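# Swap pink and yellow flowers between drying-rack pegs

## Task

Exchange the pink flower and the yellow flower so that each ends up hanging from the peg the other one started on. No stem may be bent out of its shape. At the end the dryer must still hang on its rail, and every flower must hang upside down (head toward the floor), held by a clip on its stem.

## Robot and tools

Robot: two arms, left_arm and right_arm, each with a parallel two-finger gripper, working over a table. Nominal bases sit symmetric about the scene origin; calibrated bases are left_arm at (+0.010, +0.307, +0.041) m and right_arm at (+0.045, -0.312, +0.038) m, each turned very slightly about z. A two-camera stand is fixed behind the arms.

Frames: the scene frame has its origin at table-top height, halfway between the nominal bases, +z up, +x out over the table, +y toward left_arm (arm names do not match image sides). Every hand position, orientation, velocity, Hand target and wrist-camera pose is reported in that arm's own base frame; fixed cameras and the table use the scene frame. end_effector_position is the point between the finger pads, about 1 cm back from the tips. The fingers point along the gripper's +z and separate along its y. Quaternions are written w first.

Row layout (shared by execute_actions and move): one flat list of 16 numbers covering both arms, even if only one moves: left x, y, z (m), qw, qx, qy, qz, opening, then the same eight for right. Position and quaternion are absolute targets in that arm's base frame, not offsets. Opening runs from -1 (closed) to +1 (fully open, 0.094 m). To hold an arm still, resend the full pose from the last result taken before it started resting, plus its wanted opening; to keep an orientation steady, send the same quaternion every row rather than the drifting measured one. A 0 in an opening slot is a real command.

execute_actions(actions, cameras): actions is a list of actions; each action is up to 15 rows, one per 1/30 s step, the last row repeating to fill 15 steps, and each action lasts 0.5 s. Every target must lie within 0.6 m of that gripper's position at the action's start along each gripper axis, or the action is rejected for both arms; the first action is checked against the last reported state. An empty actions list returns images and the scene number. cameras lists names or ["all"].

move(target, speed, blend, opening_speed, grip_force, blocking, cameras): straight-line paths from each arm's Hand target to one row or a list of up to 15 rows, all in the row layout above, with no 0.6 m limit. speed is m/s (0.002 to 4.3, default 0.25; rotation up to twice that in rad/s), one value or one per target. blend (m) rounds corners between listed targets; 0 stops at each. opening_speed (per second on the -1..+1 scale, at least 0.2) ramps the fingers; use it to close gently on stems. grip_force is newtons per pad, 10 to 50, one value or one per arm; it persists, and lower values close slowly. blocking=false returns after about 0.5 s while the motion continues; a new move replaces it. Total move time caps at 10 s. Paths do not avoid obstacles or the other arm; route around an arm's own base rather than near it. Faster moves overshoot and hit harder.

wait(seconds 0 to 10) lets time pass with commands held. stop brakes a running move. zoom_image(camera, region [x0,y0,x1,y1] pixels, at most 504 square) enlarges the newest image of cam_head_left, cam_head_right, cam_high, cam_low, cam_left_wrist or cam_right_wrist (all 672x504). read_manual gives only licence text. finished_scene(scene) ends the scene irreversibly; the goal must hold with the robot released.

Results: per arm, end_effector_position, end_effector_quat_wxyz, Joint positions (last entry is finger opening in m), Joint velocities (may say within noise), joint torques (include gravity, offset and noisy; entries 3 and 4 wrap at ±28 N m), grip_measured (opening on the command scale, reads a bit wide when empty and does not flag contact), grip_effort_nm (motor effort, negative closing, has offset), Hand target, Tool commands. A move adds a line such as done, off_target, moving, held or fault, plus limits like paced or held. Each step the controller limits orientation change to 40 degrees, so big turns need several commands. Friction and load can leave the hand a few cm off target without any contact. Camera calibration for each camera is given and may be off by a degree or two and several mm.

Cautions: never let the arms or their grippers touch or grip each other. Avoid fast contact, hard presses, dropping flowers or letting anything leave the table; don't knock the dryer off its rail or bend stems. Motors heat when holding, stretched or pushing; MOTOR HOT warns near 85 °C and 100 °C drops the arm for 30 to 60 s.

Each tool is called after ">>>" by a JSON object that holds its "fn" and its "kwargs", one argument or row to a line.

## Session

I'll start by looking at the scene.

>>> {"fn": "execute_actions", "kwargs": {
  "actions": []
}}

Scene clock: 0.00 s.
left_arm: end_effector_position=(+0.3950, +0.1380, +0.1075) grip_measured=+1.000 grip_effort_nm=n/a end_effector_quat_wxyz=(+0.420, -0.340, +0.717, +0.439) | right_arm: end_effector_position=(+0.1969, +0.0519, +0.2336) grip_measured=+1.000 grip_effort_nm=n/a end_effector_quat_wxyz=(-0.091, +0.758, -0.645, -0.006)
Joint positions: left_arm=[-0.061 1.502 0.571 0.122 -1.203 -0.41 0.094] | right_arm=[0.15 0.749 0.853 -1.546 -0.129 -1.573 0.094]
Joint velocities: within noise
Joint torques (N m): no reading
Heat: left arm: hottest elbow 32 °C; right arm: hottest waist 31 °C.
Hand target: left_arm +0.4033, +0.1375, +0.1146; +0.429, -0.345, +0.713, +0.435 | right_arm +0.2014, +0.0526, +0.2424; -0.099, +0.758, -0.644, +0.001
Tool commands: left_gripper/opening=+1.0 right_gripper/opening=+1.0

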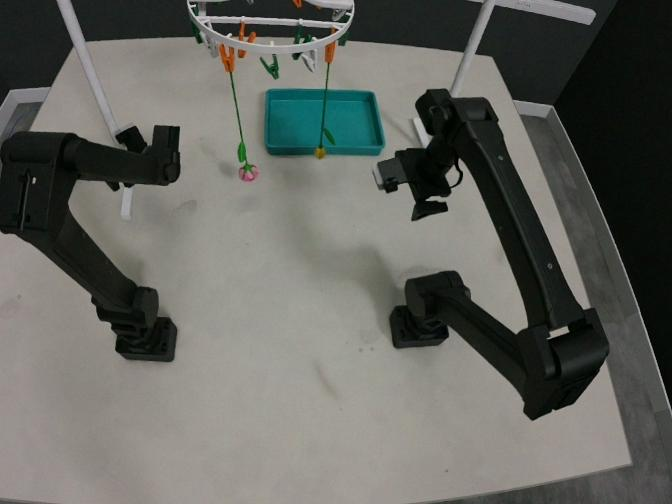

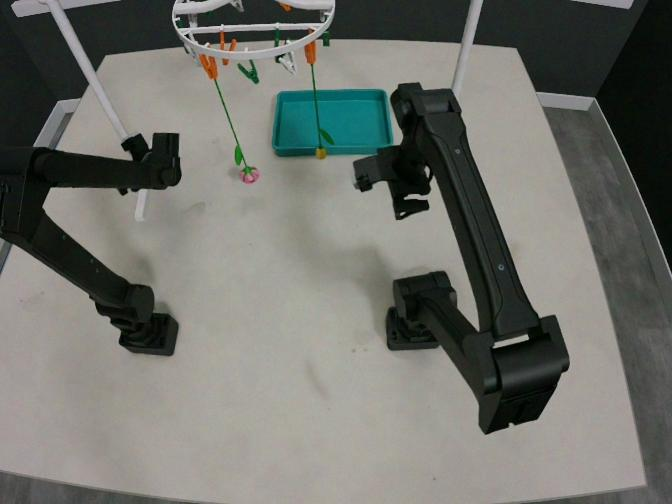

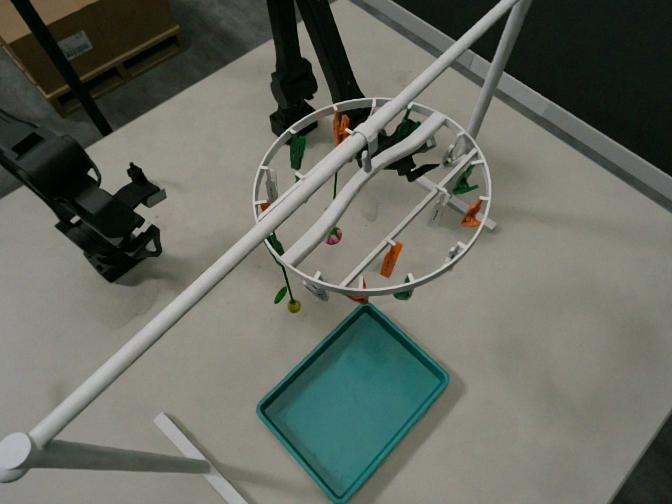

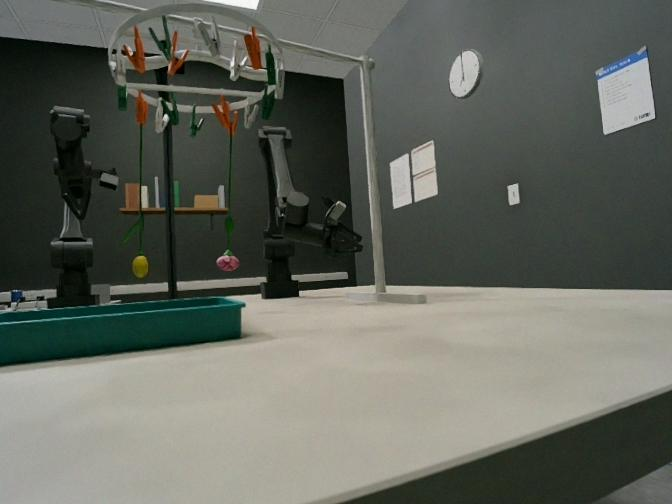

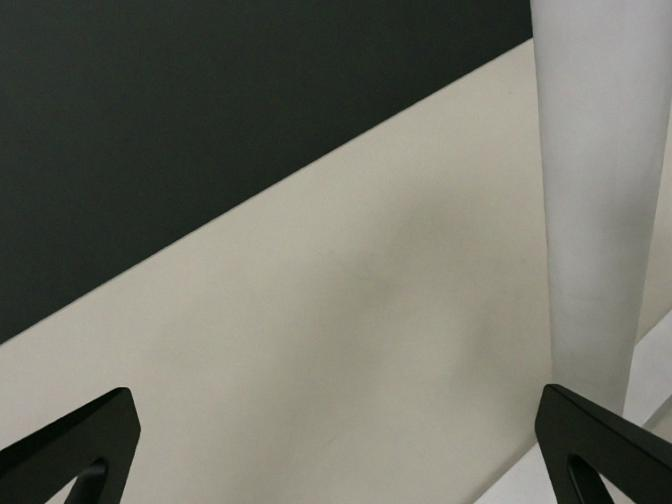

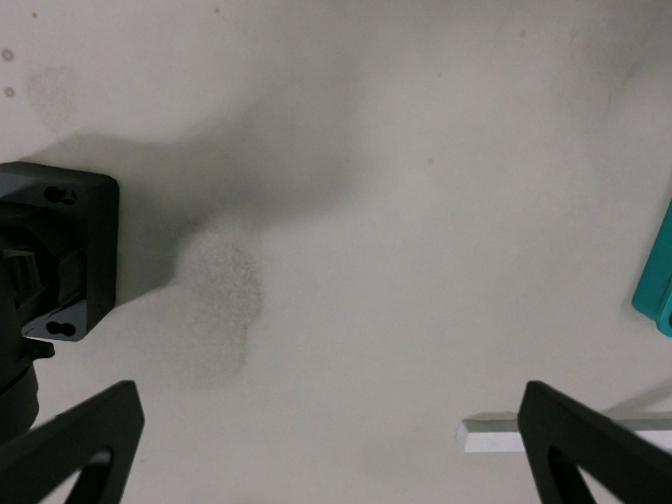

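>>> {"fn": "zoom_image", "kwargs": {
  "camera": "cam_low",
  "region": [90, 0, 310, 165]
}}

>>> {"fn": "zoom_image", "kwargs": {
  "camera": "cam_low",
  "region": [100, 80, 300, 290]
}}

>>> {"fn": "zoom_image", "kwargs": {
  "camera": "cam_high",
  "region": [230, 80, 510, 330]
}}

>>> {"fn": "zoom_image", "kwargs": {
  "camera": "cam_head_left",
  "region": [170, 0, 380, 200]
}}

>>> {"fn": "zoom_image", "kwargs": {
  "camera": "cam_head_right",
  "region": [150, 0, 360, 200]
}}

Scaled by 2.291 from the camera's 672x504 image, which has a finer 960x720 frame.

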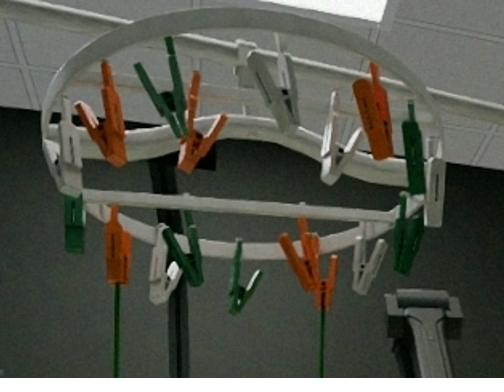

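Scaled by 2.400 from the camera's 672x504 image, which has a finer 960x720 frame.

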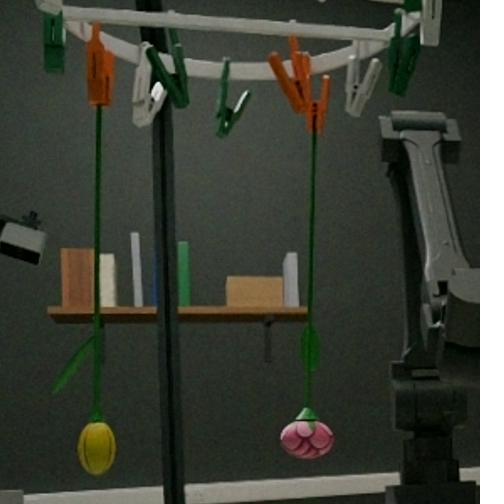

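Scaled by 1.800 from the camera's 672x504 image, which has a finer 960x720 frame.

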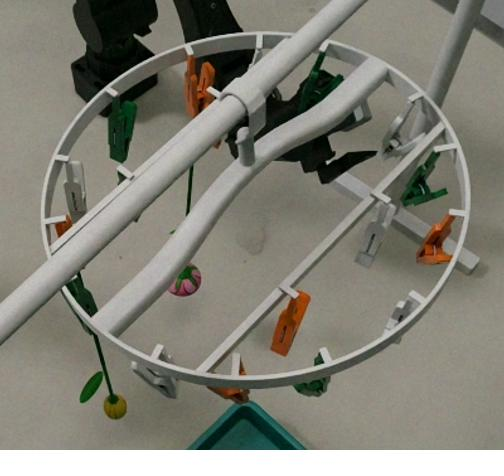

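Scaled by 2.400 from the camera's 672x504 image, which has a finer 960x720 frame.

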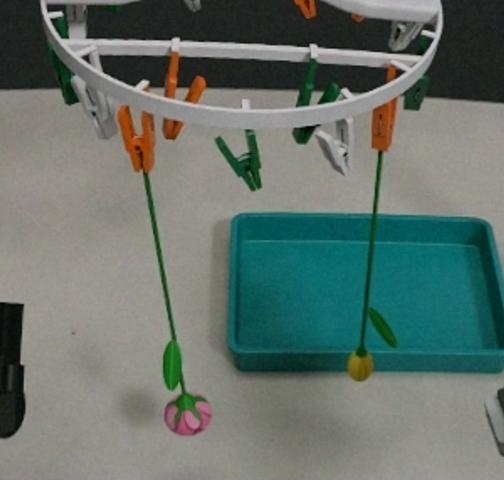

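Scaled by 2.400 from the camera's 672x504 image, which has a finer 960x720 frame.

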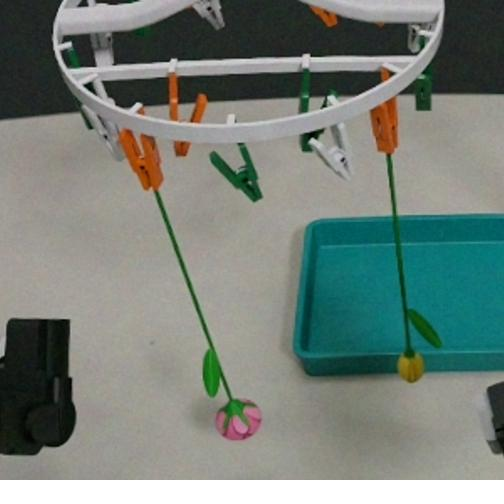

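>>> {"fn": "zoom_image", "kwargs": {
  "camera": "cam_head_left",
  "region": [185, 0, 275, 90]
}}

>>> {"fn": "zoom_image", "kwargs": {
  "camera": "cam_head_left",
  "region": [275, 0, 365, 90]
}}

>>> {"fn": "zoom_image", "kwargs": {
  "camera": "cam_low",
  "region": [105, 80, 195, 150]
}}

>>> {"fn": "zoom_image", "kwargs": {
  "camera": "cam_low",
  "region": [190, 80, 290, 150]
}}

>>> {"fn": "zoom_image", "kwargs": {
  "camera": "cam_head_right",
  "region": [170, 0, 260, 90]
}}

>>> {"fn": "zoom_image", "kwargs": {
  "camera": "cam_high",
  "region": [240, 90, 380, 200]
}}

>>> {"fn": "zoom_image", "kwargs": {
  "camera": "cam_high",
  "region": [240, 180, 350, 320]
}}

Scaled by 5.600 from the camera's 672x504 image, which has a finer 960x720 frame.

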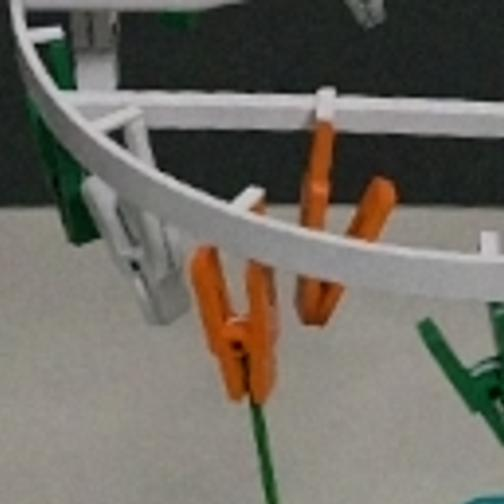

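Scaled by 5.600 from the camera's 672x504 image, which has a finer 960x720 frame.

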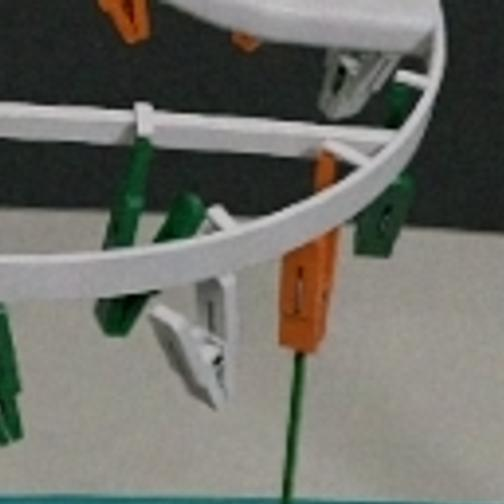

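Scaled by 5.600 from the camera's 672x504 image, which has a finer 960x720 frame.

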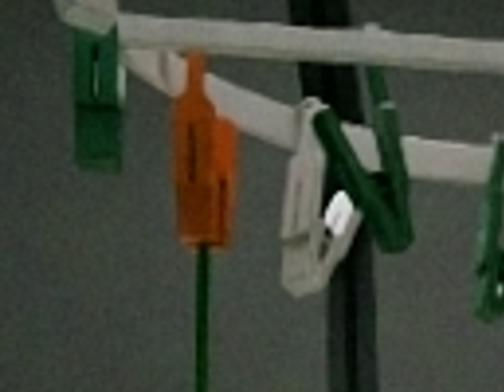

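Scaled by 5.040 from the camera's 672x504 image, which has a finer 960x720 frame.

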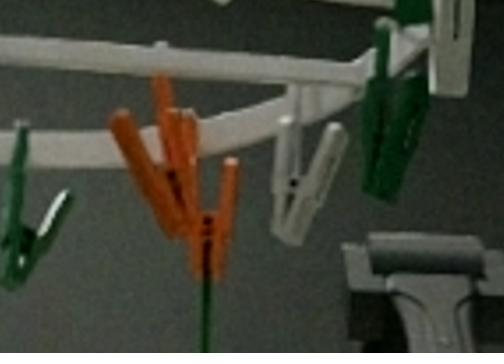

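Scaled by 5.600 from the camera's 672x504 image, which has a finer 960x720 frame.

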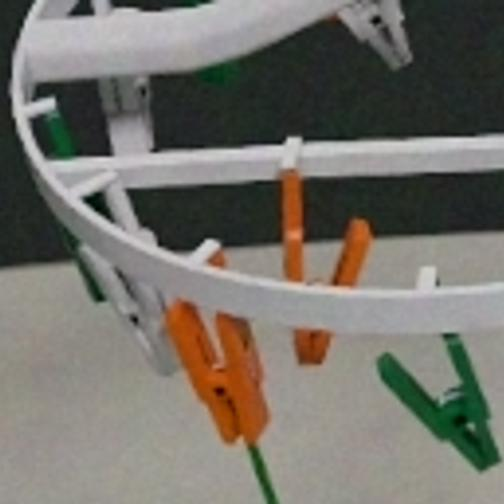

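Scaled by 3.600 from the camera's 672x504 image, which has a finer 960x720 frame.

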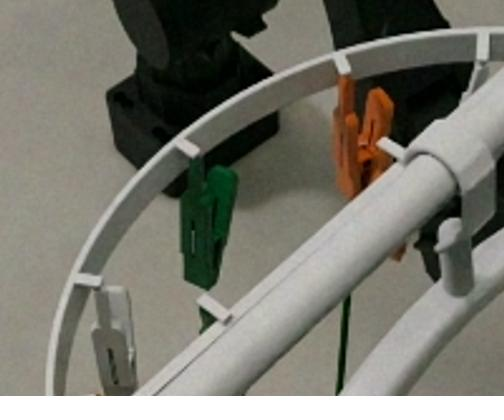

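Scaled by 3.600 from the camera's 672x504 image, which has a finer 960x720 frame.

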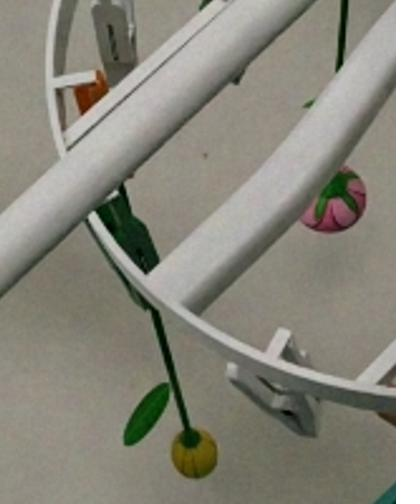

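>>> {"fn": "move", "kwargs": {
  "target": [0.273, -0.147, 0.399, 0.7523, 0.1210, 0.6313, -0.1442, 1.0, 0.295, 0.085, 0.382, 0.7237, -0.2109, 0.6072, 0.2513, 1.0],
  "speed": 0.4,
  "cameras": ["all"]
}}

Scene clock: 222.97 s.
left_arm: end_effector_position=(+0.2734, -0.1435, +0.3593) grip_measured=+1.000 grip_effort_nm=-0.03 end_effector_quat_wxyz=(+0.733, +0.125, +0.655, -0.135) | right_arm: end_effector_position=(+0.2948, +0.0824, +0.3885) grip_measured=+1.000 grip_effort_nm=0.00 end_effector_quat_wxyz=(+0.728, -0.215, +0.605, +0.241)
Joint positions: left_arm=[-0.622 0.317 0.366 0.065 -0.249 0.034 0.094] | right_arm=[-0.139 0.437 0.404 0.284 -0.784 0.158 0.094]
Joint torques (N m): left_arm=[1.85 2.49 13.35 2.73 0.08 0.17] | right_arm=[1.38 3.6 8.28 2.33 0.2 0.19]
Heat: left arm: hottest elbow 40 °C; right arm: hottest elbow 41 °C.
Hand target: left_arm +0.2707, -0.1454, +0.3976; +0.752, +0.121, +0.631, -0.144 | right_arm +0.2949, +0.0850, +0.3822; +0.724, -0.211, +0.607, +0.251
Off the commanded pose: left_arm 0.040 m, 4 deg | right_arm 0.007 m, 1 deg.
move: off_target (left_arm)
camera_calibration:
cam_left_wrist: T_world_to_cam=[[-0.355191, -0.934609, -0.0185799, -0.0304423], [-0.291091, 0.129471, -0.947894, 0.476592], [0.888316, -0.331275, -0.318043, -0.0837034], [0, 0, 0, 1]] pos_world=[0.202274, -0.117885, 0.424572]
cam_right_wrist: T_world_to_cam=[[0.613892, -0.788812, 0.0301961, -0.128743], [-0.178941, -0.176313, -0.967933, 0.483627], [0.768841, 0.588803, -0.249388, -0.0894698], [0, 0, 0, 1]] pos_world=[0.234363, 0.0363955, 0.449693]

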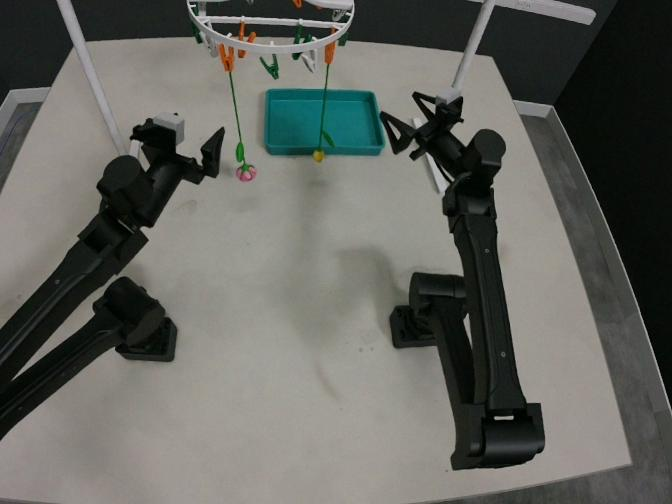

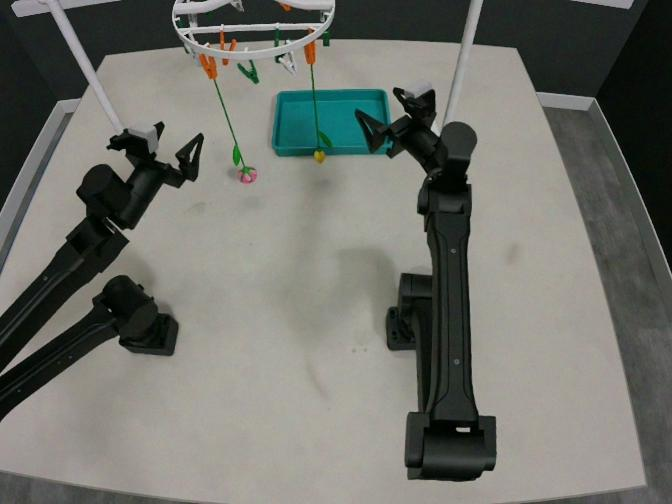

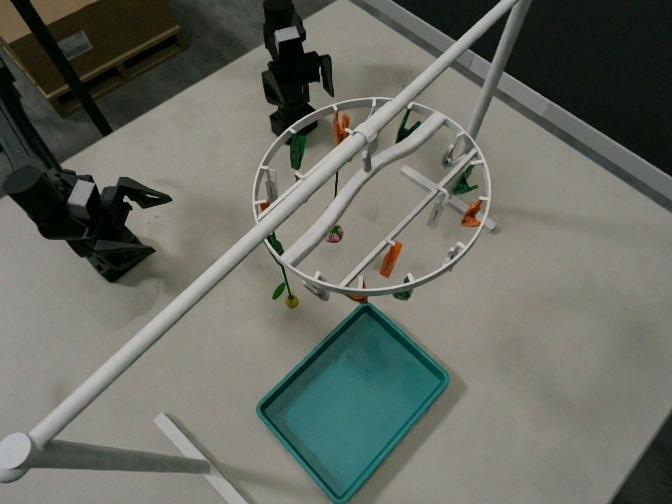

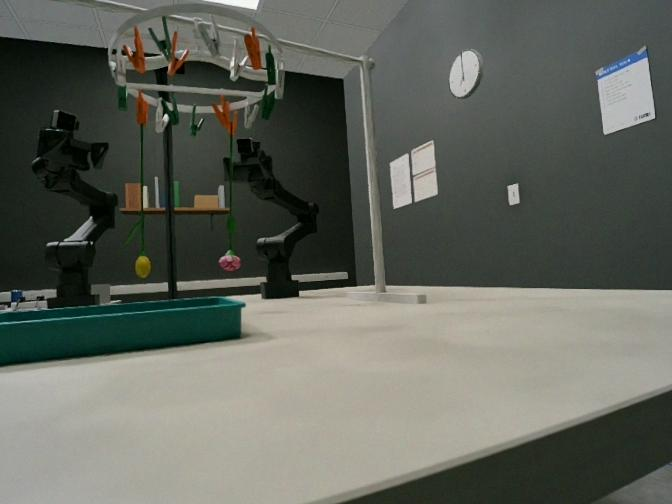

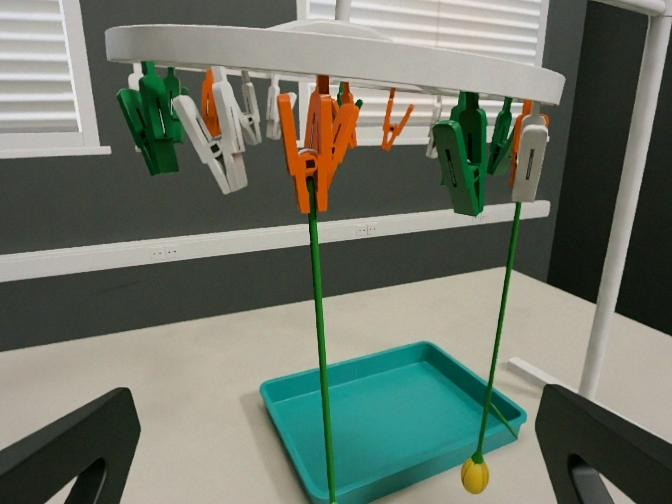

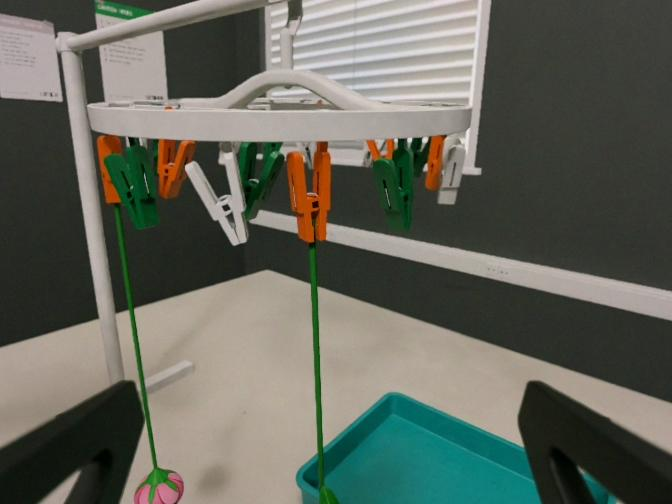

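>>> {"fn": "zoom_image", "kwargs": {
  "camera": "cam_left_wrist",
  "region": [220, 20, 420, 230]
}}

>>> {"fn": "zoom_image", "kwargs": {
  "camera": "cam_right_wrist",
  "region": [220, 80, 420, 280]
}}

Scaled by 2.400 from the camera's 672x504 image, which has a finer 960x720 frame.

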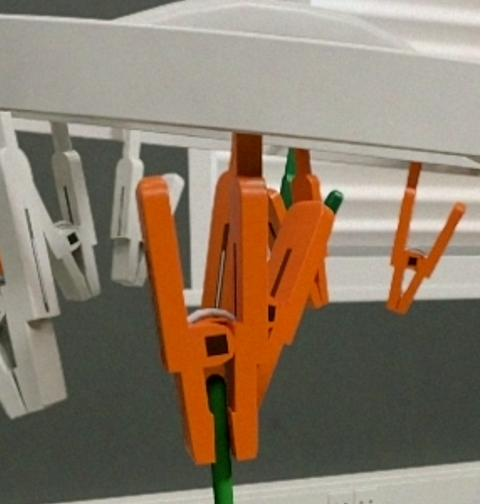

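Scaled by 2.520 from the camera's 672x504 image, which has a finer 960x720 frame.

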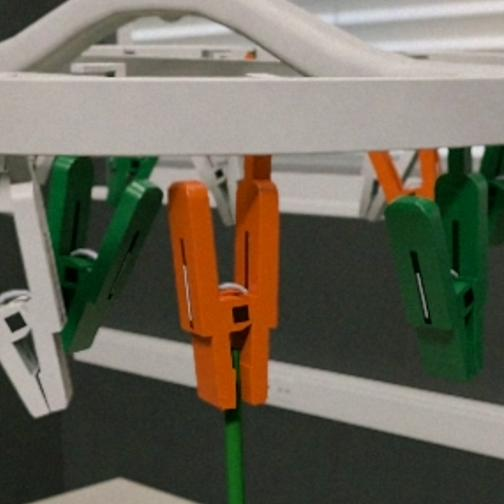

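>>> {"fn": "move", "kwargs": {
  "target": [0.3696, -0.1663, 0.4276, 0.83182, 0.08868, 0.52993, -0.13920, 0.1, 0.317, 0.305, 0.279, 0.73213, -0.25727, 0.51264, 0.36742, 0.2],
  "speed": 0.3,
  "cameras": ["cam_left_wrist", "cam_right_wrist", "cam_head_left"]
}}

Scene clock: 288.33 s.
left_arm: end_effector_position=(+0.3625, -0.1667, +0.3932) grip_measured=+0.102 grip_effort_nm=-0.12 end_effector_quat_wxyz=(+0.813, +0.096, +0.556, -0.141) | right_arm: end_effector_position=(+0.3111, +0.2953, +0.2637) grip_measured=+0.201 grip_effort_nm=-0.08 end_effector_quat_wxyz=(+0.721, -0.258, +0.531, +0.363)
Joint positions: left_arm=[-0.49 0.84 0.423 0.791 -0.137 0.053 0.052] | right_arm=[0.662 1.331 0.306 1.344 -0.244 0.094 0.056]
Joint torques (N m): left_arm=[3.25 -1.49 12.33 2.63 0.17 0.18] | right_arm=[1.32 -4.72 8.34 2.54 0.12 0]
Heat: left arm: hottest elbow 61 °C; right arm: hottest elbow 40 °C.
Hand target: left_arm +0.3676, -0.1655, +0.4267; +0.832, +0.089, +0.530, -0.139 | right_arm +0.3164, +0.3044, +0.2789; +0.732, -0.257, +0.513, +0.367
Off the commanded pose: left_arm 0.035 m, 4 deg | right_arm 0.019 m, 2 deg.
move: off_target (left_arm, right_arm)
camera_calibration:
cam_left_wrist: T_world_to_cam=[[-0.326518, -0.945136, -0.0101747, -0.035269], [-0.0569458, 0.030416, -0.997914, 0.455977], [0.943474, -0.325258, -0.0637529, -0.278803], [0, 0, 0, 1]] pos_world=[0.277494, -0.137886, 0.436893]
cam_right_wrist: T_world_to_cam=[[0.799182, -0.601079, -0.00367123, -0.0712667], [-0.0748445, -0.0934479, -0.992807, 0.352992], [0.596412, 0.793708, -0.119669, -0.299567], [0, 0, 0, 1]] pos_world=[0.26204, 0.227918, 0.314343]
Images, in order (width x height): cam_head_left 672x504, cam_left_wrist 672x504, cam_right_wrist 672x504.

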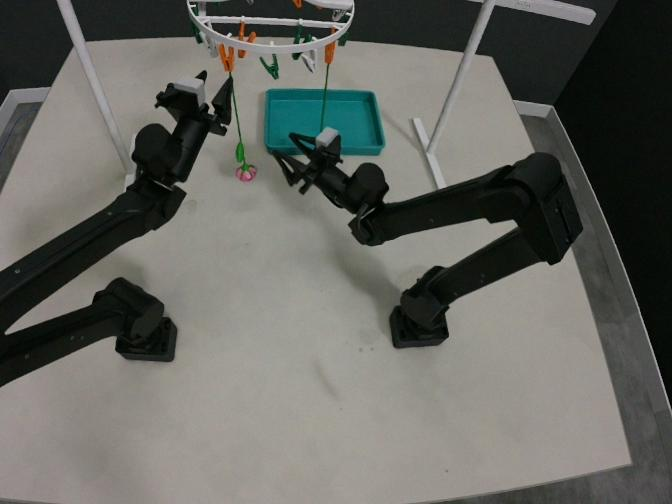

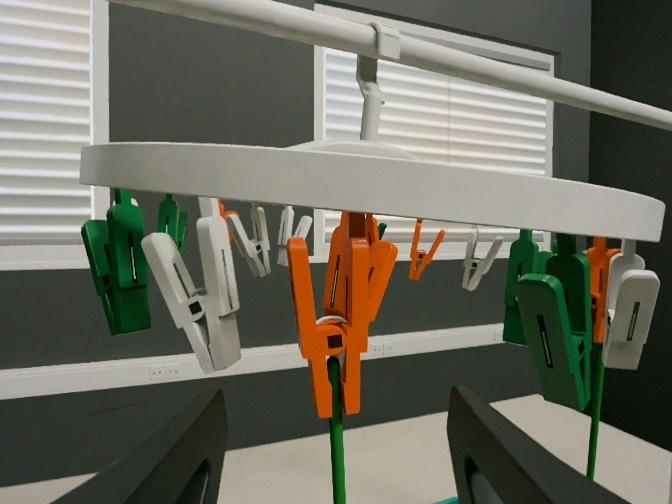

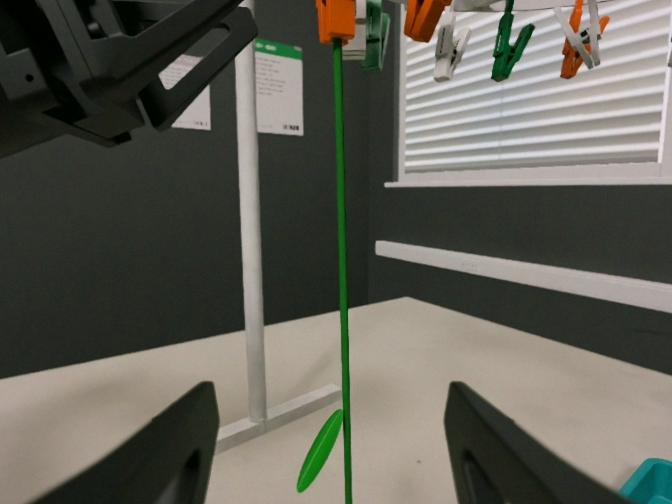

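>>> {"fn": "zoom_image", "kwargs": {
  "camera": "cam_left_wrist",
  "region": [260, 190, 440, 440]
}}

Scaled by 2.016 from the camera's 672x504 image, which has a finer 960x720 frame.

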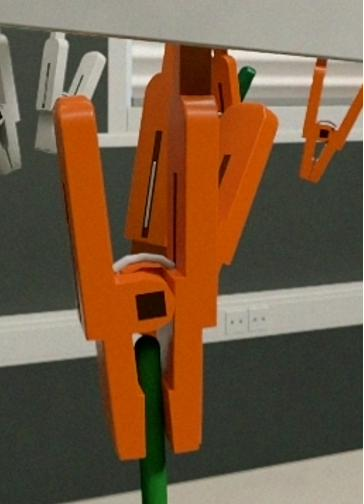

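>>> {"fn": "move", "kwargs": {
  "target": [0.400, -0.177, 0.440, 0.83182, 0.08868, 0.52993, -0.13920, 0.1, 0.3535, 0.352, 0.336, 0.73213, -0.25727, 0.51264, 0.36742, 0.2],
  "speed": 0.15,
  "cameras": ["cam_left_wrist", "cam_right_wrist"]
}}

Scene clock: 338.17 s.
left_arm: end_effector_position=(+0.3919, -0.1777, +0.4066) grip_measured=+0.102 grip_effort_nm=-0.12 end_effector_quat_wxyz=(+0.814, +0.098, +0.556, -0.139) | right_arm: end_effector_position=(+0.3471, +0.3405, +0.3191) grip_measured=+0.201 grip_effort_nm=-0.08 end_effector_quat_wxyz=(+0.723, -0.254, +0.527, +0.368)
Joint positions: left_arm=[-0.474 0.939 0.507 0.807 -0.122 0.053 0.052] | right_arm=[0.704 1.302 0.504 1.126 -0.205 0.092 0.056]
Joint torques (N m): left_arm=[3.31 -2.61 12.21 2.65 0.17 0.1] | right_arm=[1.32 -6.89 10.33 1.46 0.11 -0.11]
Heat: left arm: hottest elbow 58 °C; right arm: hottest elbow 36 °C.
Hand target: left_arm +0.3979, -0.1763, +0.4391; +0.832, +0.089, +0.530, -0.139 | right_arm +0.3527, +0.3511, +0.3360; +0.732, -0.257, +0.513, +0.367
Off the commanded pose: left_arm 0.034 m, 4 deg | right_arm 0.021 m, 2 deg.
move: off_target (left_arm, right_arm)
camera_calibration:
cam_left_wrist: T_world_to_cam=[[-0.32514, -0.945536, -0.0156466, -0.0343934], [-0.0540536, 0.0351007, -0.997921, 0.470968], [0.94412, -0.323618, -0.0625223, -0.309729], [0, 0, 0, 1]] pos_world=[0.306696, -0.149285, 0.450085]
cam_right_wrist: T_world_to_cam=[[0.801451, -0.59795, -0.0114695, -0.0720827], [-0.0727529, -0.0784415, -0.994261, 0.40957], [0.593619, 0.797685, -0.10637, -0.354895], [0, 0, 0, 1]] pos_world=[0.29824, 0.27212, 0.368642]
Images, in order (width x height): cam_left_wrist 672x504, cam_right_wrist 672x504.

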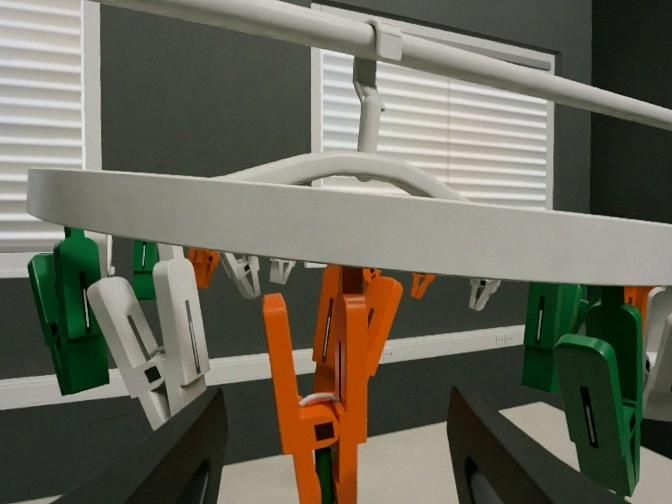

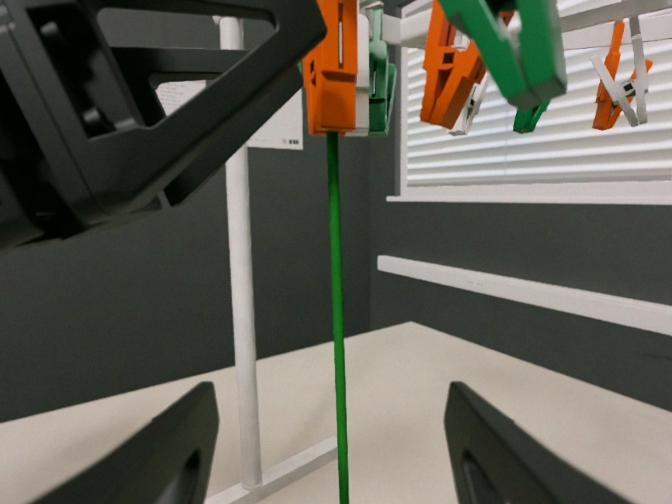

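>>> {"fn": "move", "kwargs": {
  "target": [0.4168, -0.1781, 0.4564, 0.83182, 0.08868, 0.52993, -0.13920, 0.1, 0.3978, 0.4101, 0.3603, 0.73213, -0.25727, 0.51264, 0.36742, 0.2],
  "speed": 0.1,
  "cameras": ["cam_left_wrist", "cam_right_wrist", "cam_low"]
}}

Scene clock: 365.73 s.
left_arm: end_effector_position=(+0.4070, -0.1782, +0.4300) grip_measured=+0.102 grip_effort_nm=-0.12 end_effector_quat_wxyz=(+0.822, +0.096, +0.543, -0.137) | right_arm: end_effector_position=(+0.3911, +0.3968, +0.3444) grip_measured=+0.201 grip_effort_nm=-0.08 end_effector_quat_wxyz=(+0.723, -0.254, +0.526, +0.368)
Joint positions: left_arm=[-0.451 0.972 0.573 0.803 -0.102 0.053 0.052] | right_arm=[0.74 1.427 0.715 1.042 -0.171 0.079 0.056]
Joint torques (N m): left_arm=[3.25 -3.14 12.37 1.43 0.16 -0.02] | right_arm=[1.2 -9.64 11.1 1.51 0.12 -0.13]
Heat: left arm: hottest elbow 57 °C; right arm: hottest elbow 41 °C.
Hand target: left_arm +0.4151, -0.1775, +0.4560; +0.832, +0.089, +0.530, -0.139 | right_arm +0.3968, +0.4092, +0.3602; +0.732, -0.257, +0.513, +0.368
Off the commanded pose: left_arm 0.028 m, 2 deg | right_arm 0.022 m, 2 deg.
move: off_target (left_arm, right_arm)
camera_calibration:
cam_left_wrist: T_world_to_cam=[[-0.32101, -0.946877, -0.0193943, -0.0297562], [-0.0248588, 0.0288952, -0.999273, 0.482777], [0.94675, -0.320294, -0.0328139, -0.335854], [0, 0, 0, 1]] pos_world=[0.320419, -0.149698, 0.470829]
cam_right_wrist: T_world_to_cam=[[0.801693, -0.597655, -0.00983277, -0.0740572], [-0.0701164, -0.077692, -0.994509, 0.441082], [0.593609, 0.79798, -0.104191, -0.424086], [0, 0, 0, 1]] pos_world=[0.34204, 0.32842, 0.393746]
Images, in order (width x height): cam_low 672x504, cam_left_wrist 672x504, cam_right_wrist 672x504.

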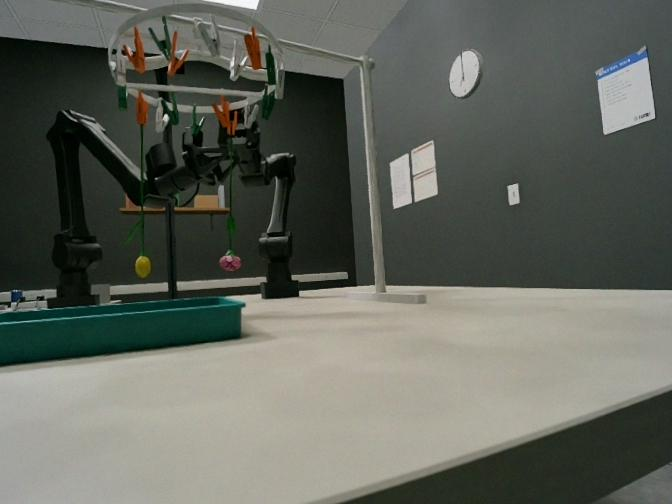

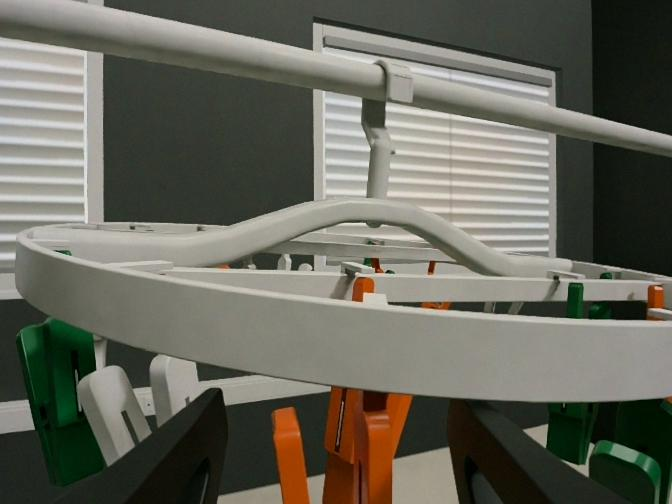

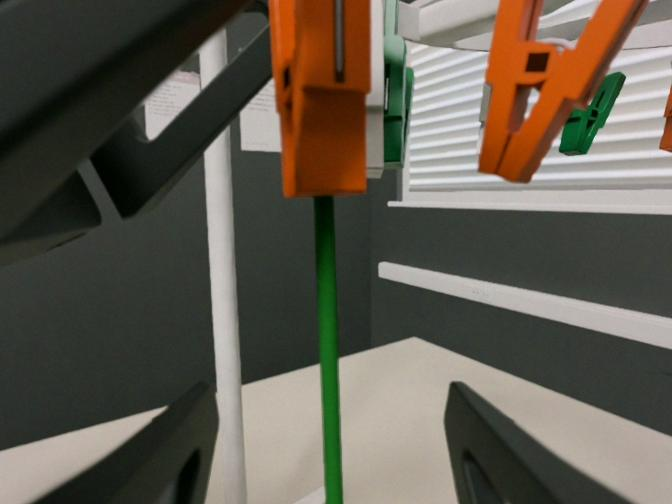

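>>> {"fn": "move", "kwargs": {
  "target": [0.4185, -0.1780, 0.4510, 0.83182, 0.08868, 0.52993, -0.13920, 0.1, 0.3978, 0.4101, 0.3603, 0.73213, -0.25727, 0.51264, 0.36742, -1.0],
  "speed": 0.1,
  "grip_force": [50, 20],
  "cameras": ["cam_left_wrist", "cam_right_wrist", "cam_low"]
}}

Scene clock: 377.77 s.
left_arm: end_effector_position=(+0.4111, -0.1793, +0.4240) grip_measured=+0.102 grip_effort_nm=-0.11 end_effector_quat_wxyz=(+0.819, +0.098, +0.549, -0.136) | right_arm: end_effector_position=(+0.3910, +0.3972, +0.3439) grip_measured=-0.916 grip_effort_nm=-0.45 end_effector_quat_wxyz=(+0.723, -0.255, +0.526, +0.368)
Joint positions: left_arm=[-0.449 0.986 0.573 0.803 -0.099 0.053 0.052] | right_arm=[0.741 1.428 0.715 1.041 -0.171 0.077 0.004]
Joint torques (N m): left_arm=[3.37 -3.37 11.79 2.26 0.16 -0.03] | right_arm=[1.2 -9.82 11.12 1.5 0.11 -0.08]
Heat: left arm: hottest elbow 61 °C; right arm: hottest elbow 41 °C.
Hand target: left_arm +0.4170, -0.1775, +0.4504; +0.832, +0.089, +0.530, -0.139 | right_arm +0.3969, +0.4092, +0.3601; +0.732, -0.257, +0.513, +0.367
Off the commanded pose: left_arm 0.028 m, 3 deg | right_arm 0.022 m, 2 deg.
grip_force (N): 50, 20
move: off_target (left_arm, right_arm)
camera_calibration:
cam_left_wrist: T_world_to_cam=[[-0.321082, -0.946792, -0.0221742, -0.0284586], [-0.0374004, 0.0360722, -0.998649, 0.483031], [0.946312, -0.319819, -0.0469925, -0.334014], [0, 0, 0, 1]] pos_world=[0.32501, -0.151193, 0.466051]
cam_right_wrist: T_world_to_cam=[[0.801586, -0.59782, -0.00838815, -0.0741594], [-0.0696475, -0.079434, -0.994404, 0.441088], [0.593809, 0.797685, -0.10531, -0.423998], [0, 0, 0, 1]] pos_world=[0.341939, 0.32892, 0.393347]
Images, in order (width x height): cam_low 672x504, cam_left_wrist 672x504, cam_right_wrist 672x504.

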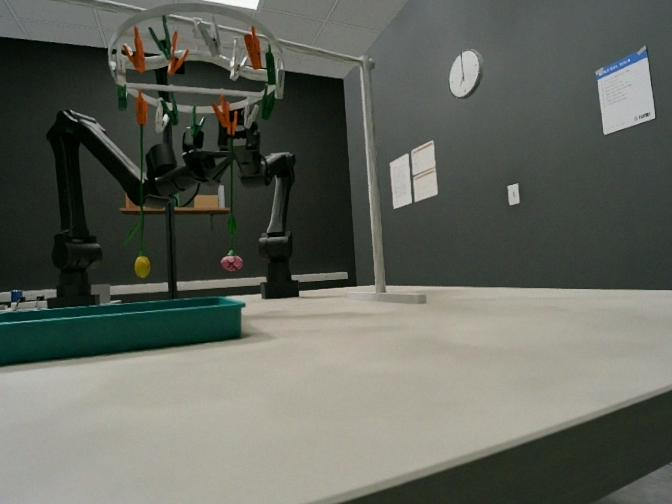

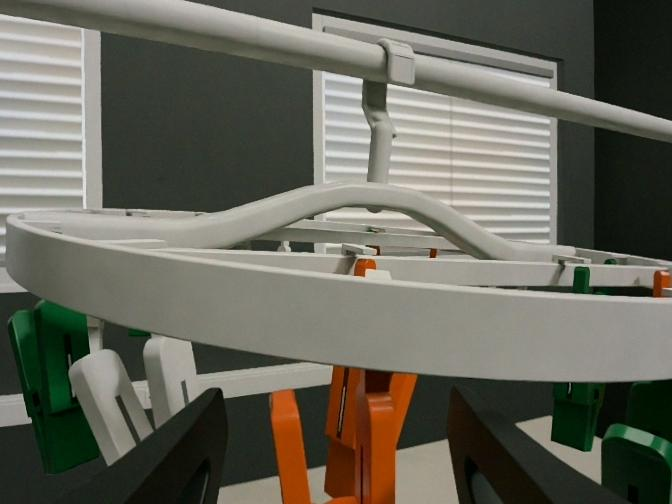

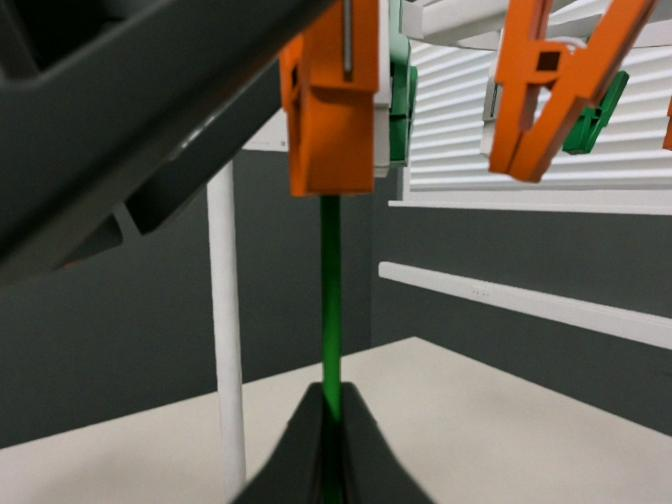

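>>> {"fn": "move", "kwargs": {
  "target": [0.4185, -0.1780, 0.4510, 0.83182, 0.08868, 0.52993, -0.13920, -0.62, 0.3978, 0.4101, 0.3603, 0.73213, -0.25727, 0.51264, 0.36742, -1.0],
  "speed": 0.1,
  "opening_speed": 0.5,
  "cameras": ["cam_left_wrist", "cam_right_wrist"]
}}

Scene clock: 385.03 s.
left_arm: end_effector_position=(+0.4112, -0.1791, +0.4240) grip_measured=-0.618 grip_effort_nm=-0.98 end_effector_quat_wxyz=(+0.819, +0.098, +0.549, -0.136) | right_arm: end_effector_position=(+0.3911, +0.3973, +0.3436) grip_measured=-0.917 grip_effort_nm=-0.48 end_effector_quat_wxyz=(+0.723, -0.255, +0.526, +0.368)
Joint positions: left_arm=[-0.448 0.986 0.573 0.803 -0.098 0.053 0.018] | right_arm=[0.741 1.428 0.715 1.04 -0.17 0.077 0.004]
Joint torques (N m): left_arm=[3.31 -3.31 11.79 2.26 0.13 -0.03] | right_arm=[1.03 -9.76 11.1 1.55 0.09 -0.1]
Heat: left arm: hottest elbow 63 °C; right arm: hottest elbow 40 °C.
Hand target: left_arm +0.4171, -0.1774, +0.4504; +0.832, +0.089, +0.530, -0.139 | right_arm +0.3969, +0.4091, +0.3602; +0.732, -0.257, +0.513, +0.367
Off the commanded pose: left_arm 0.028 m, 3 deg | right_arm 0.022 m, 2 deg.
grip_force (N): 50, 20
move: off_target (left_arm, right_arm)
camera_calibration:
cam_left_wrist: T_world_to_cam=[[-0.320971, -0.946822, -0.0224948, -0.0282232], [-0.037298, 0.0363699, -0.998642, 0.483039], [0.946354, -0.319696, -0.0469882, -0.334074], [0, 0, 0, 1]] pos_world=[0.32511, -0.151093, 0.466051]
cam_right_wrist: T_world_to_cam=[[0.801352, -0.59813, -0.00873086, -0.073946], [-0.0706061, -0.0800818, -0.994285, 0.441305], [0.594012, 0.797388, -0.106405, -0.423769], [0, 0, 0, 1]] pos_world=[0.34214, 0.32902, 0.393046]
Images, in order (width x height): cam_left_wrist 672x504, cam_right_wrist 672x504.

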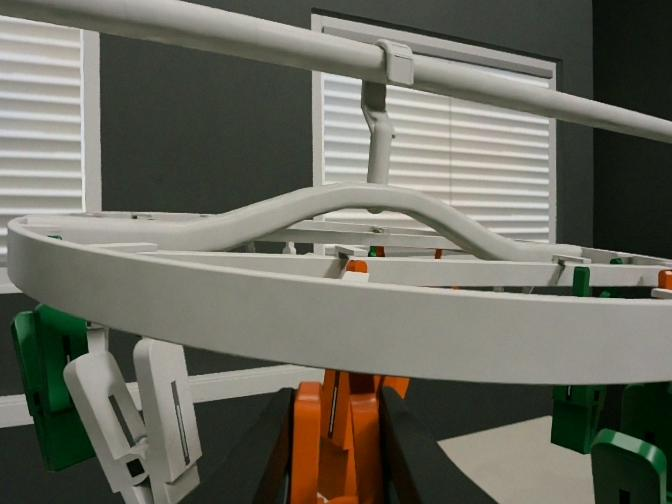

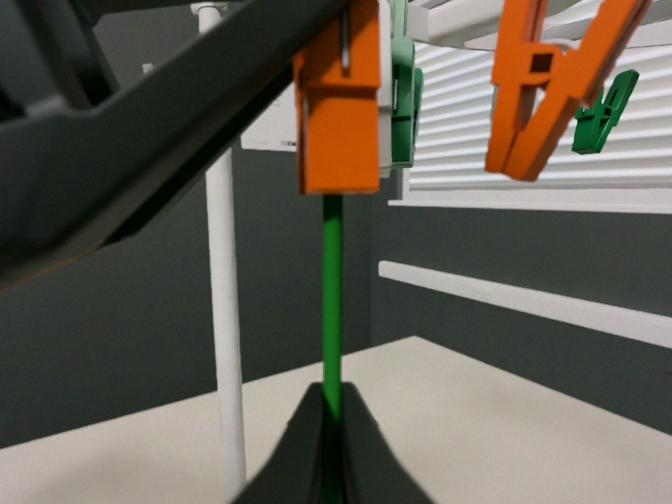

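>>> {"fn": "execute_actions", "kwargs": {
  "actions": [],
  "cameras": ["cam_low", "cam_high"]
}}

>>> {"fn": "zoom_image", "kwargs": {
  "camera": "cam_low",
  "region": [200, 90, 270, 160]
}}

Scene clock: 386.60 s.
left_arm: end_effector_position=(+0.4112, -0.1791, +0.4240) grip_measured=-0.619 grip_effort_nm=-0.99 end_effector_quat_wxyz=(+0.819, +0.098, +0.549, -0.136) | right_arm: end_effector_position=(+0.3911, +0.3973, +0.3436) grip_measured=-0.917 grip_effort_nm=-0.48 end_effector_quat_wxyz=(+0.723, -0.255, +0.526, +0.368)
Joint positions: left_arm=[-0.448 0.986 0.573 0.803 -0.098 0.053 0.018] | right_arm=[0.741 1.428 0.715 1.04 -0.17 0.077 0.004]
Joint velocities: within noise
Joint torques (N m): left_arm=[3.25 -3.31 11.77 2.26 0.11 -0.04] | right_arm=[1.44 -9.82 11.12 1.51 0.08 -0.11]
Heat: left arm: hottest elbow 63 °C; right arm: hottest elbow 40 °C.
Hand target: left_arm +0.4171, -0.1774, +0.4504; +0.832, +0.089, +0.530, -0.139 | right_arm +0.3969, +0.4091, +0.3602; +0.732, -0.257, +0.513, +0.367
Tool commands: left_gripper/opening=-0.62 right_gripper/opening=-1.0
Off the commanded pose: left_arm 0.028 m, 3 deg | right_arm 0.022 m, 2 deg.
grip_force (N): 50, 20
Images, in order (width x height): cam_high 672x504, cam_low 672x504.

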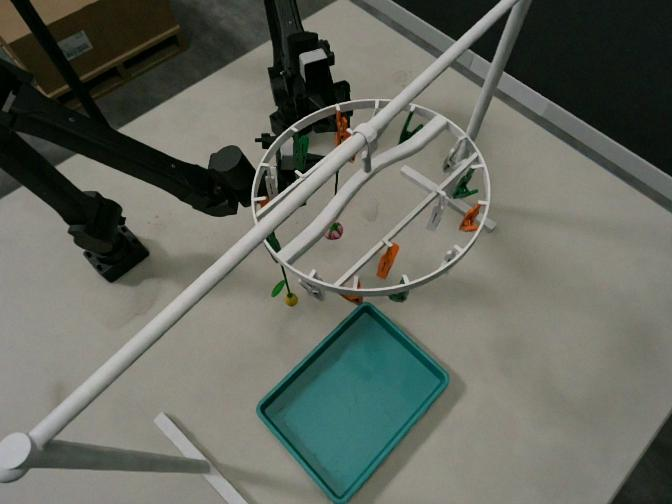

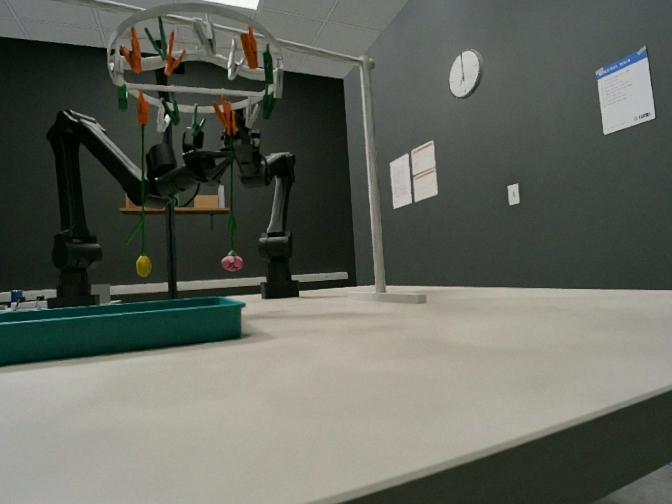

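Scaled by 7.200 from the camera's 672x504 image, which has a finer 960x720 frame.

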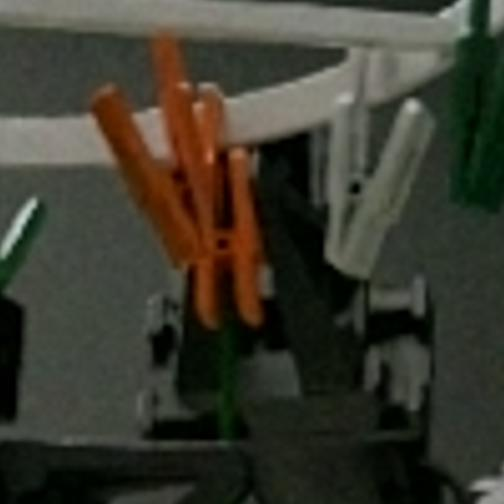

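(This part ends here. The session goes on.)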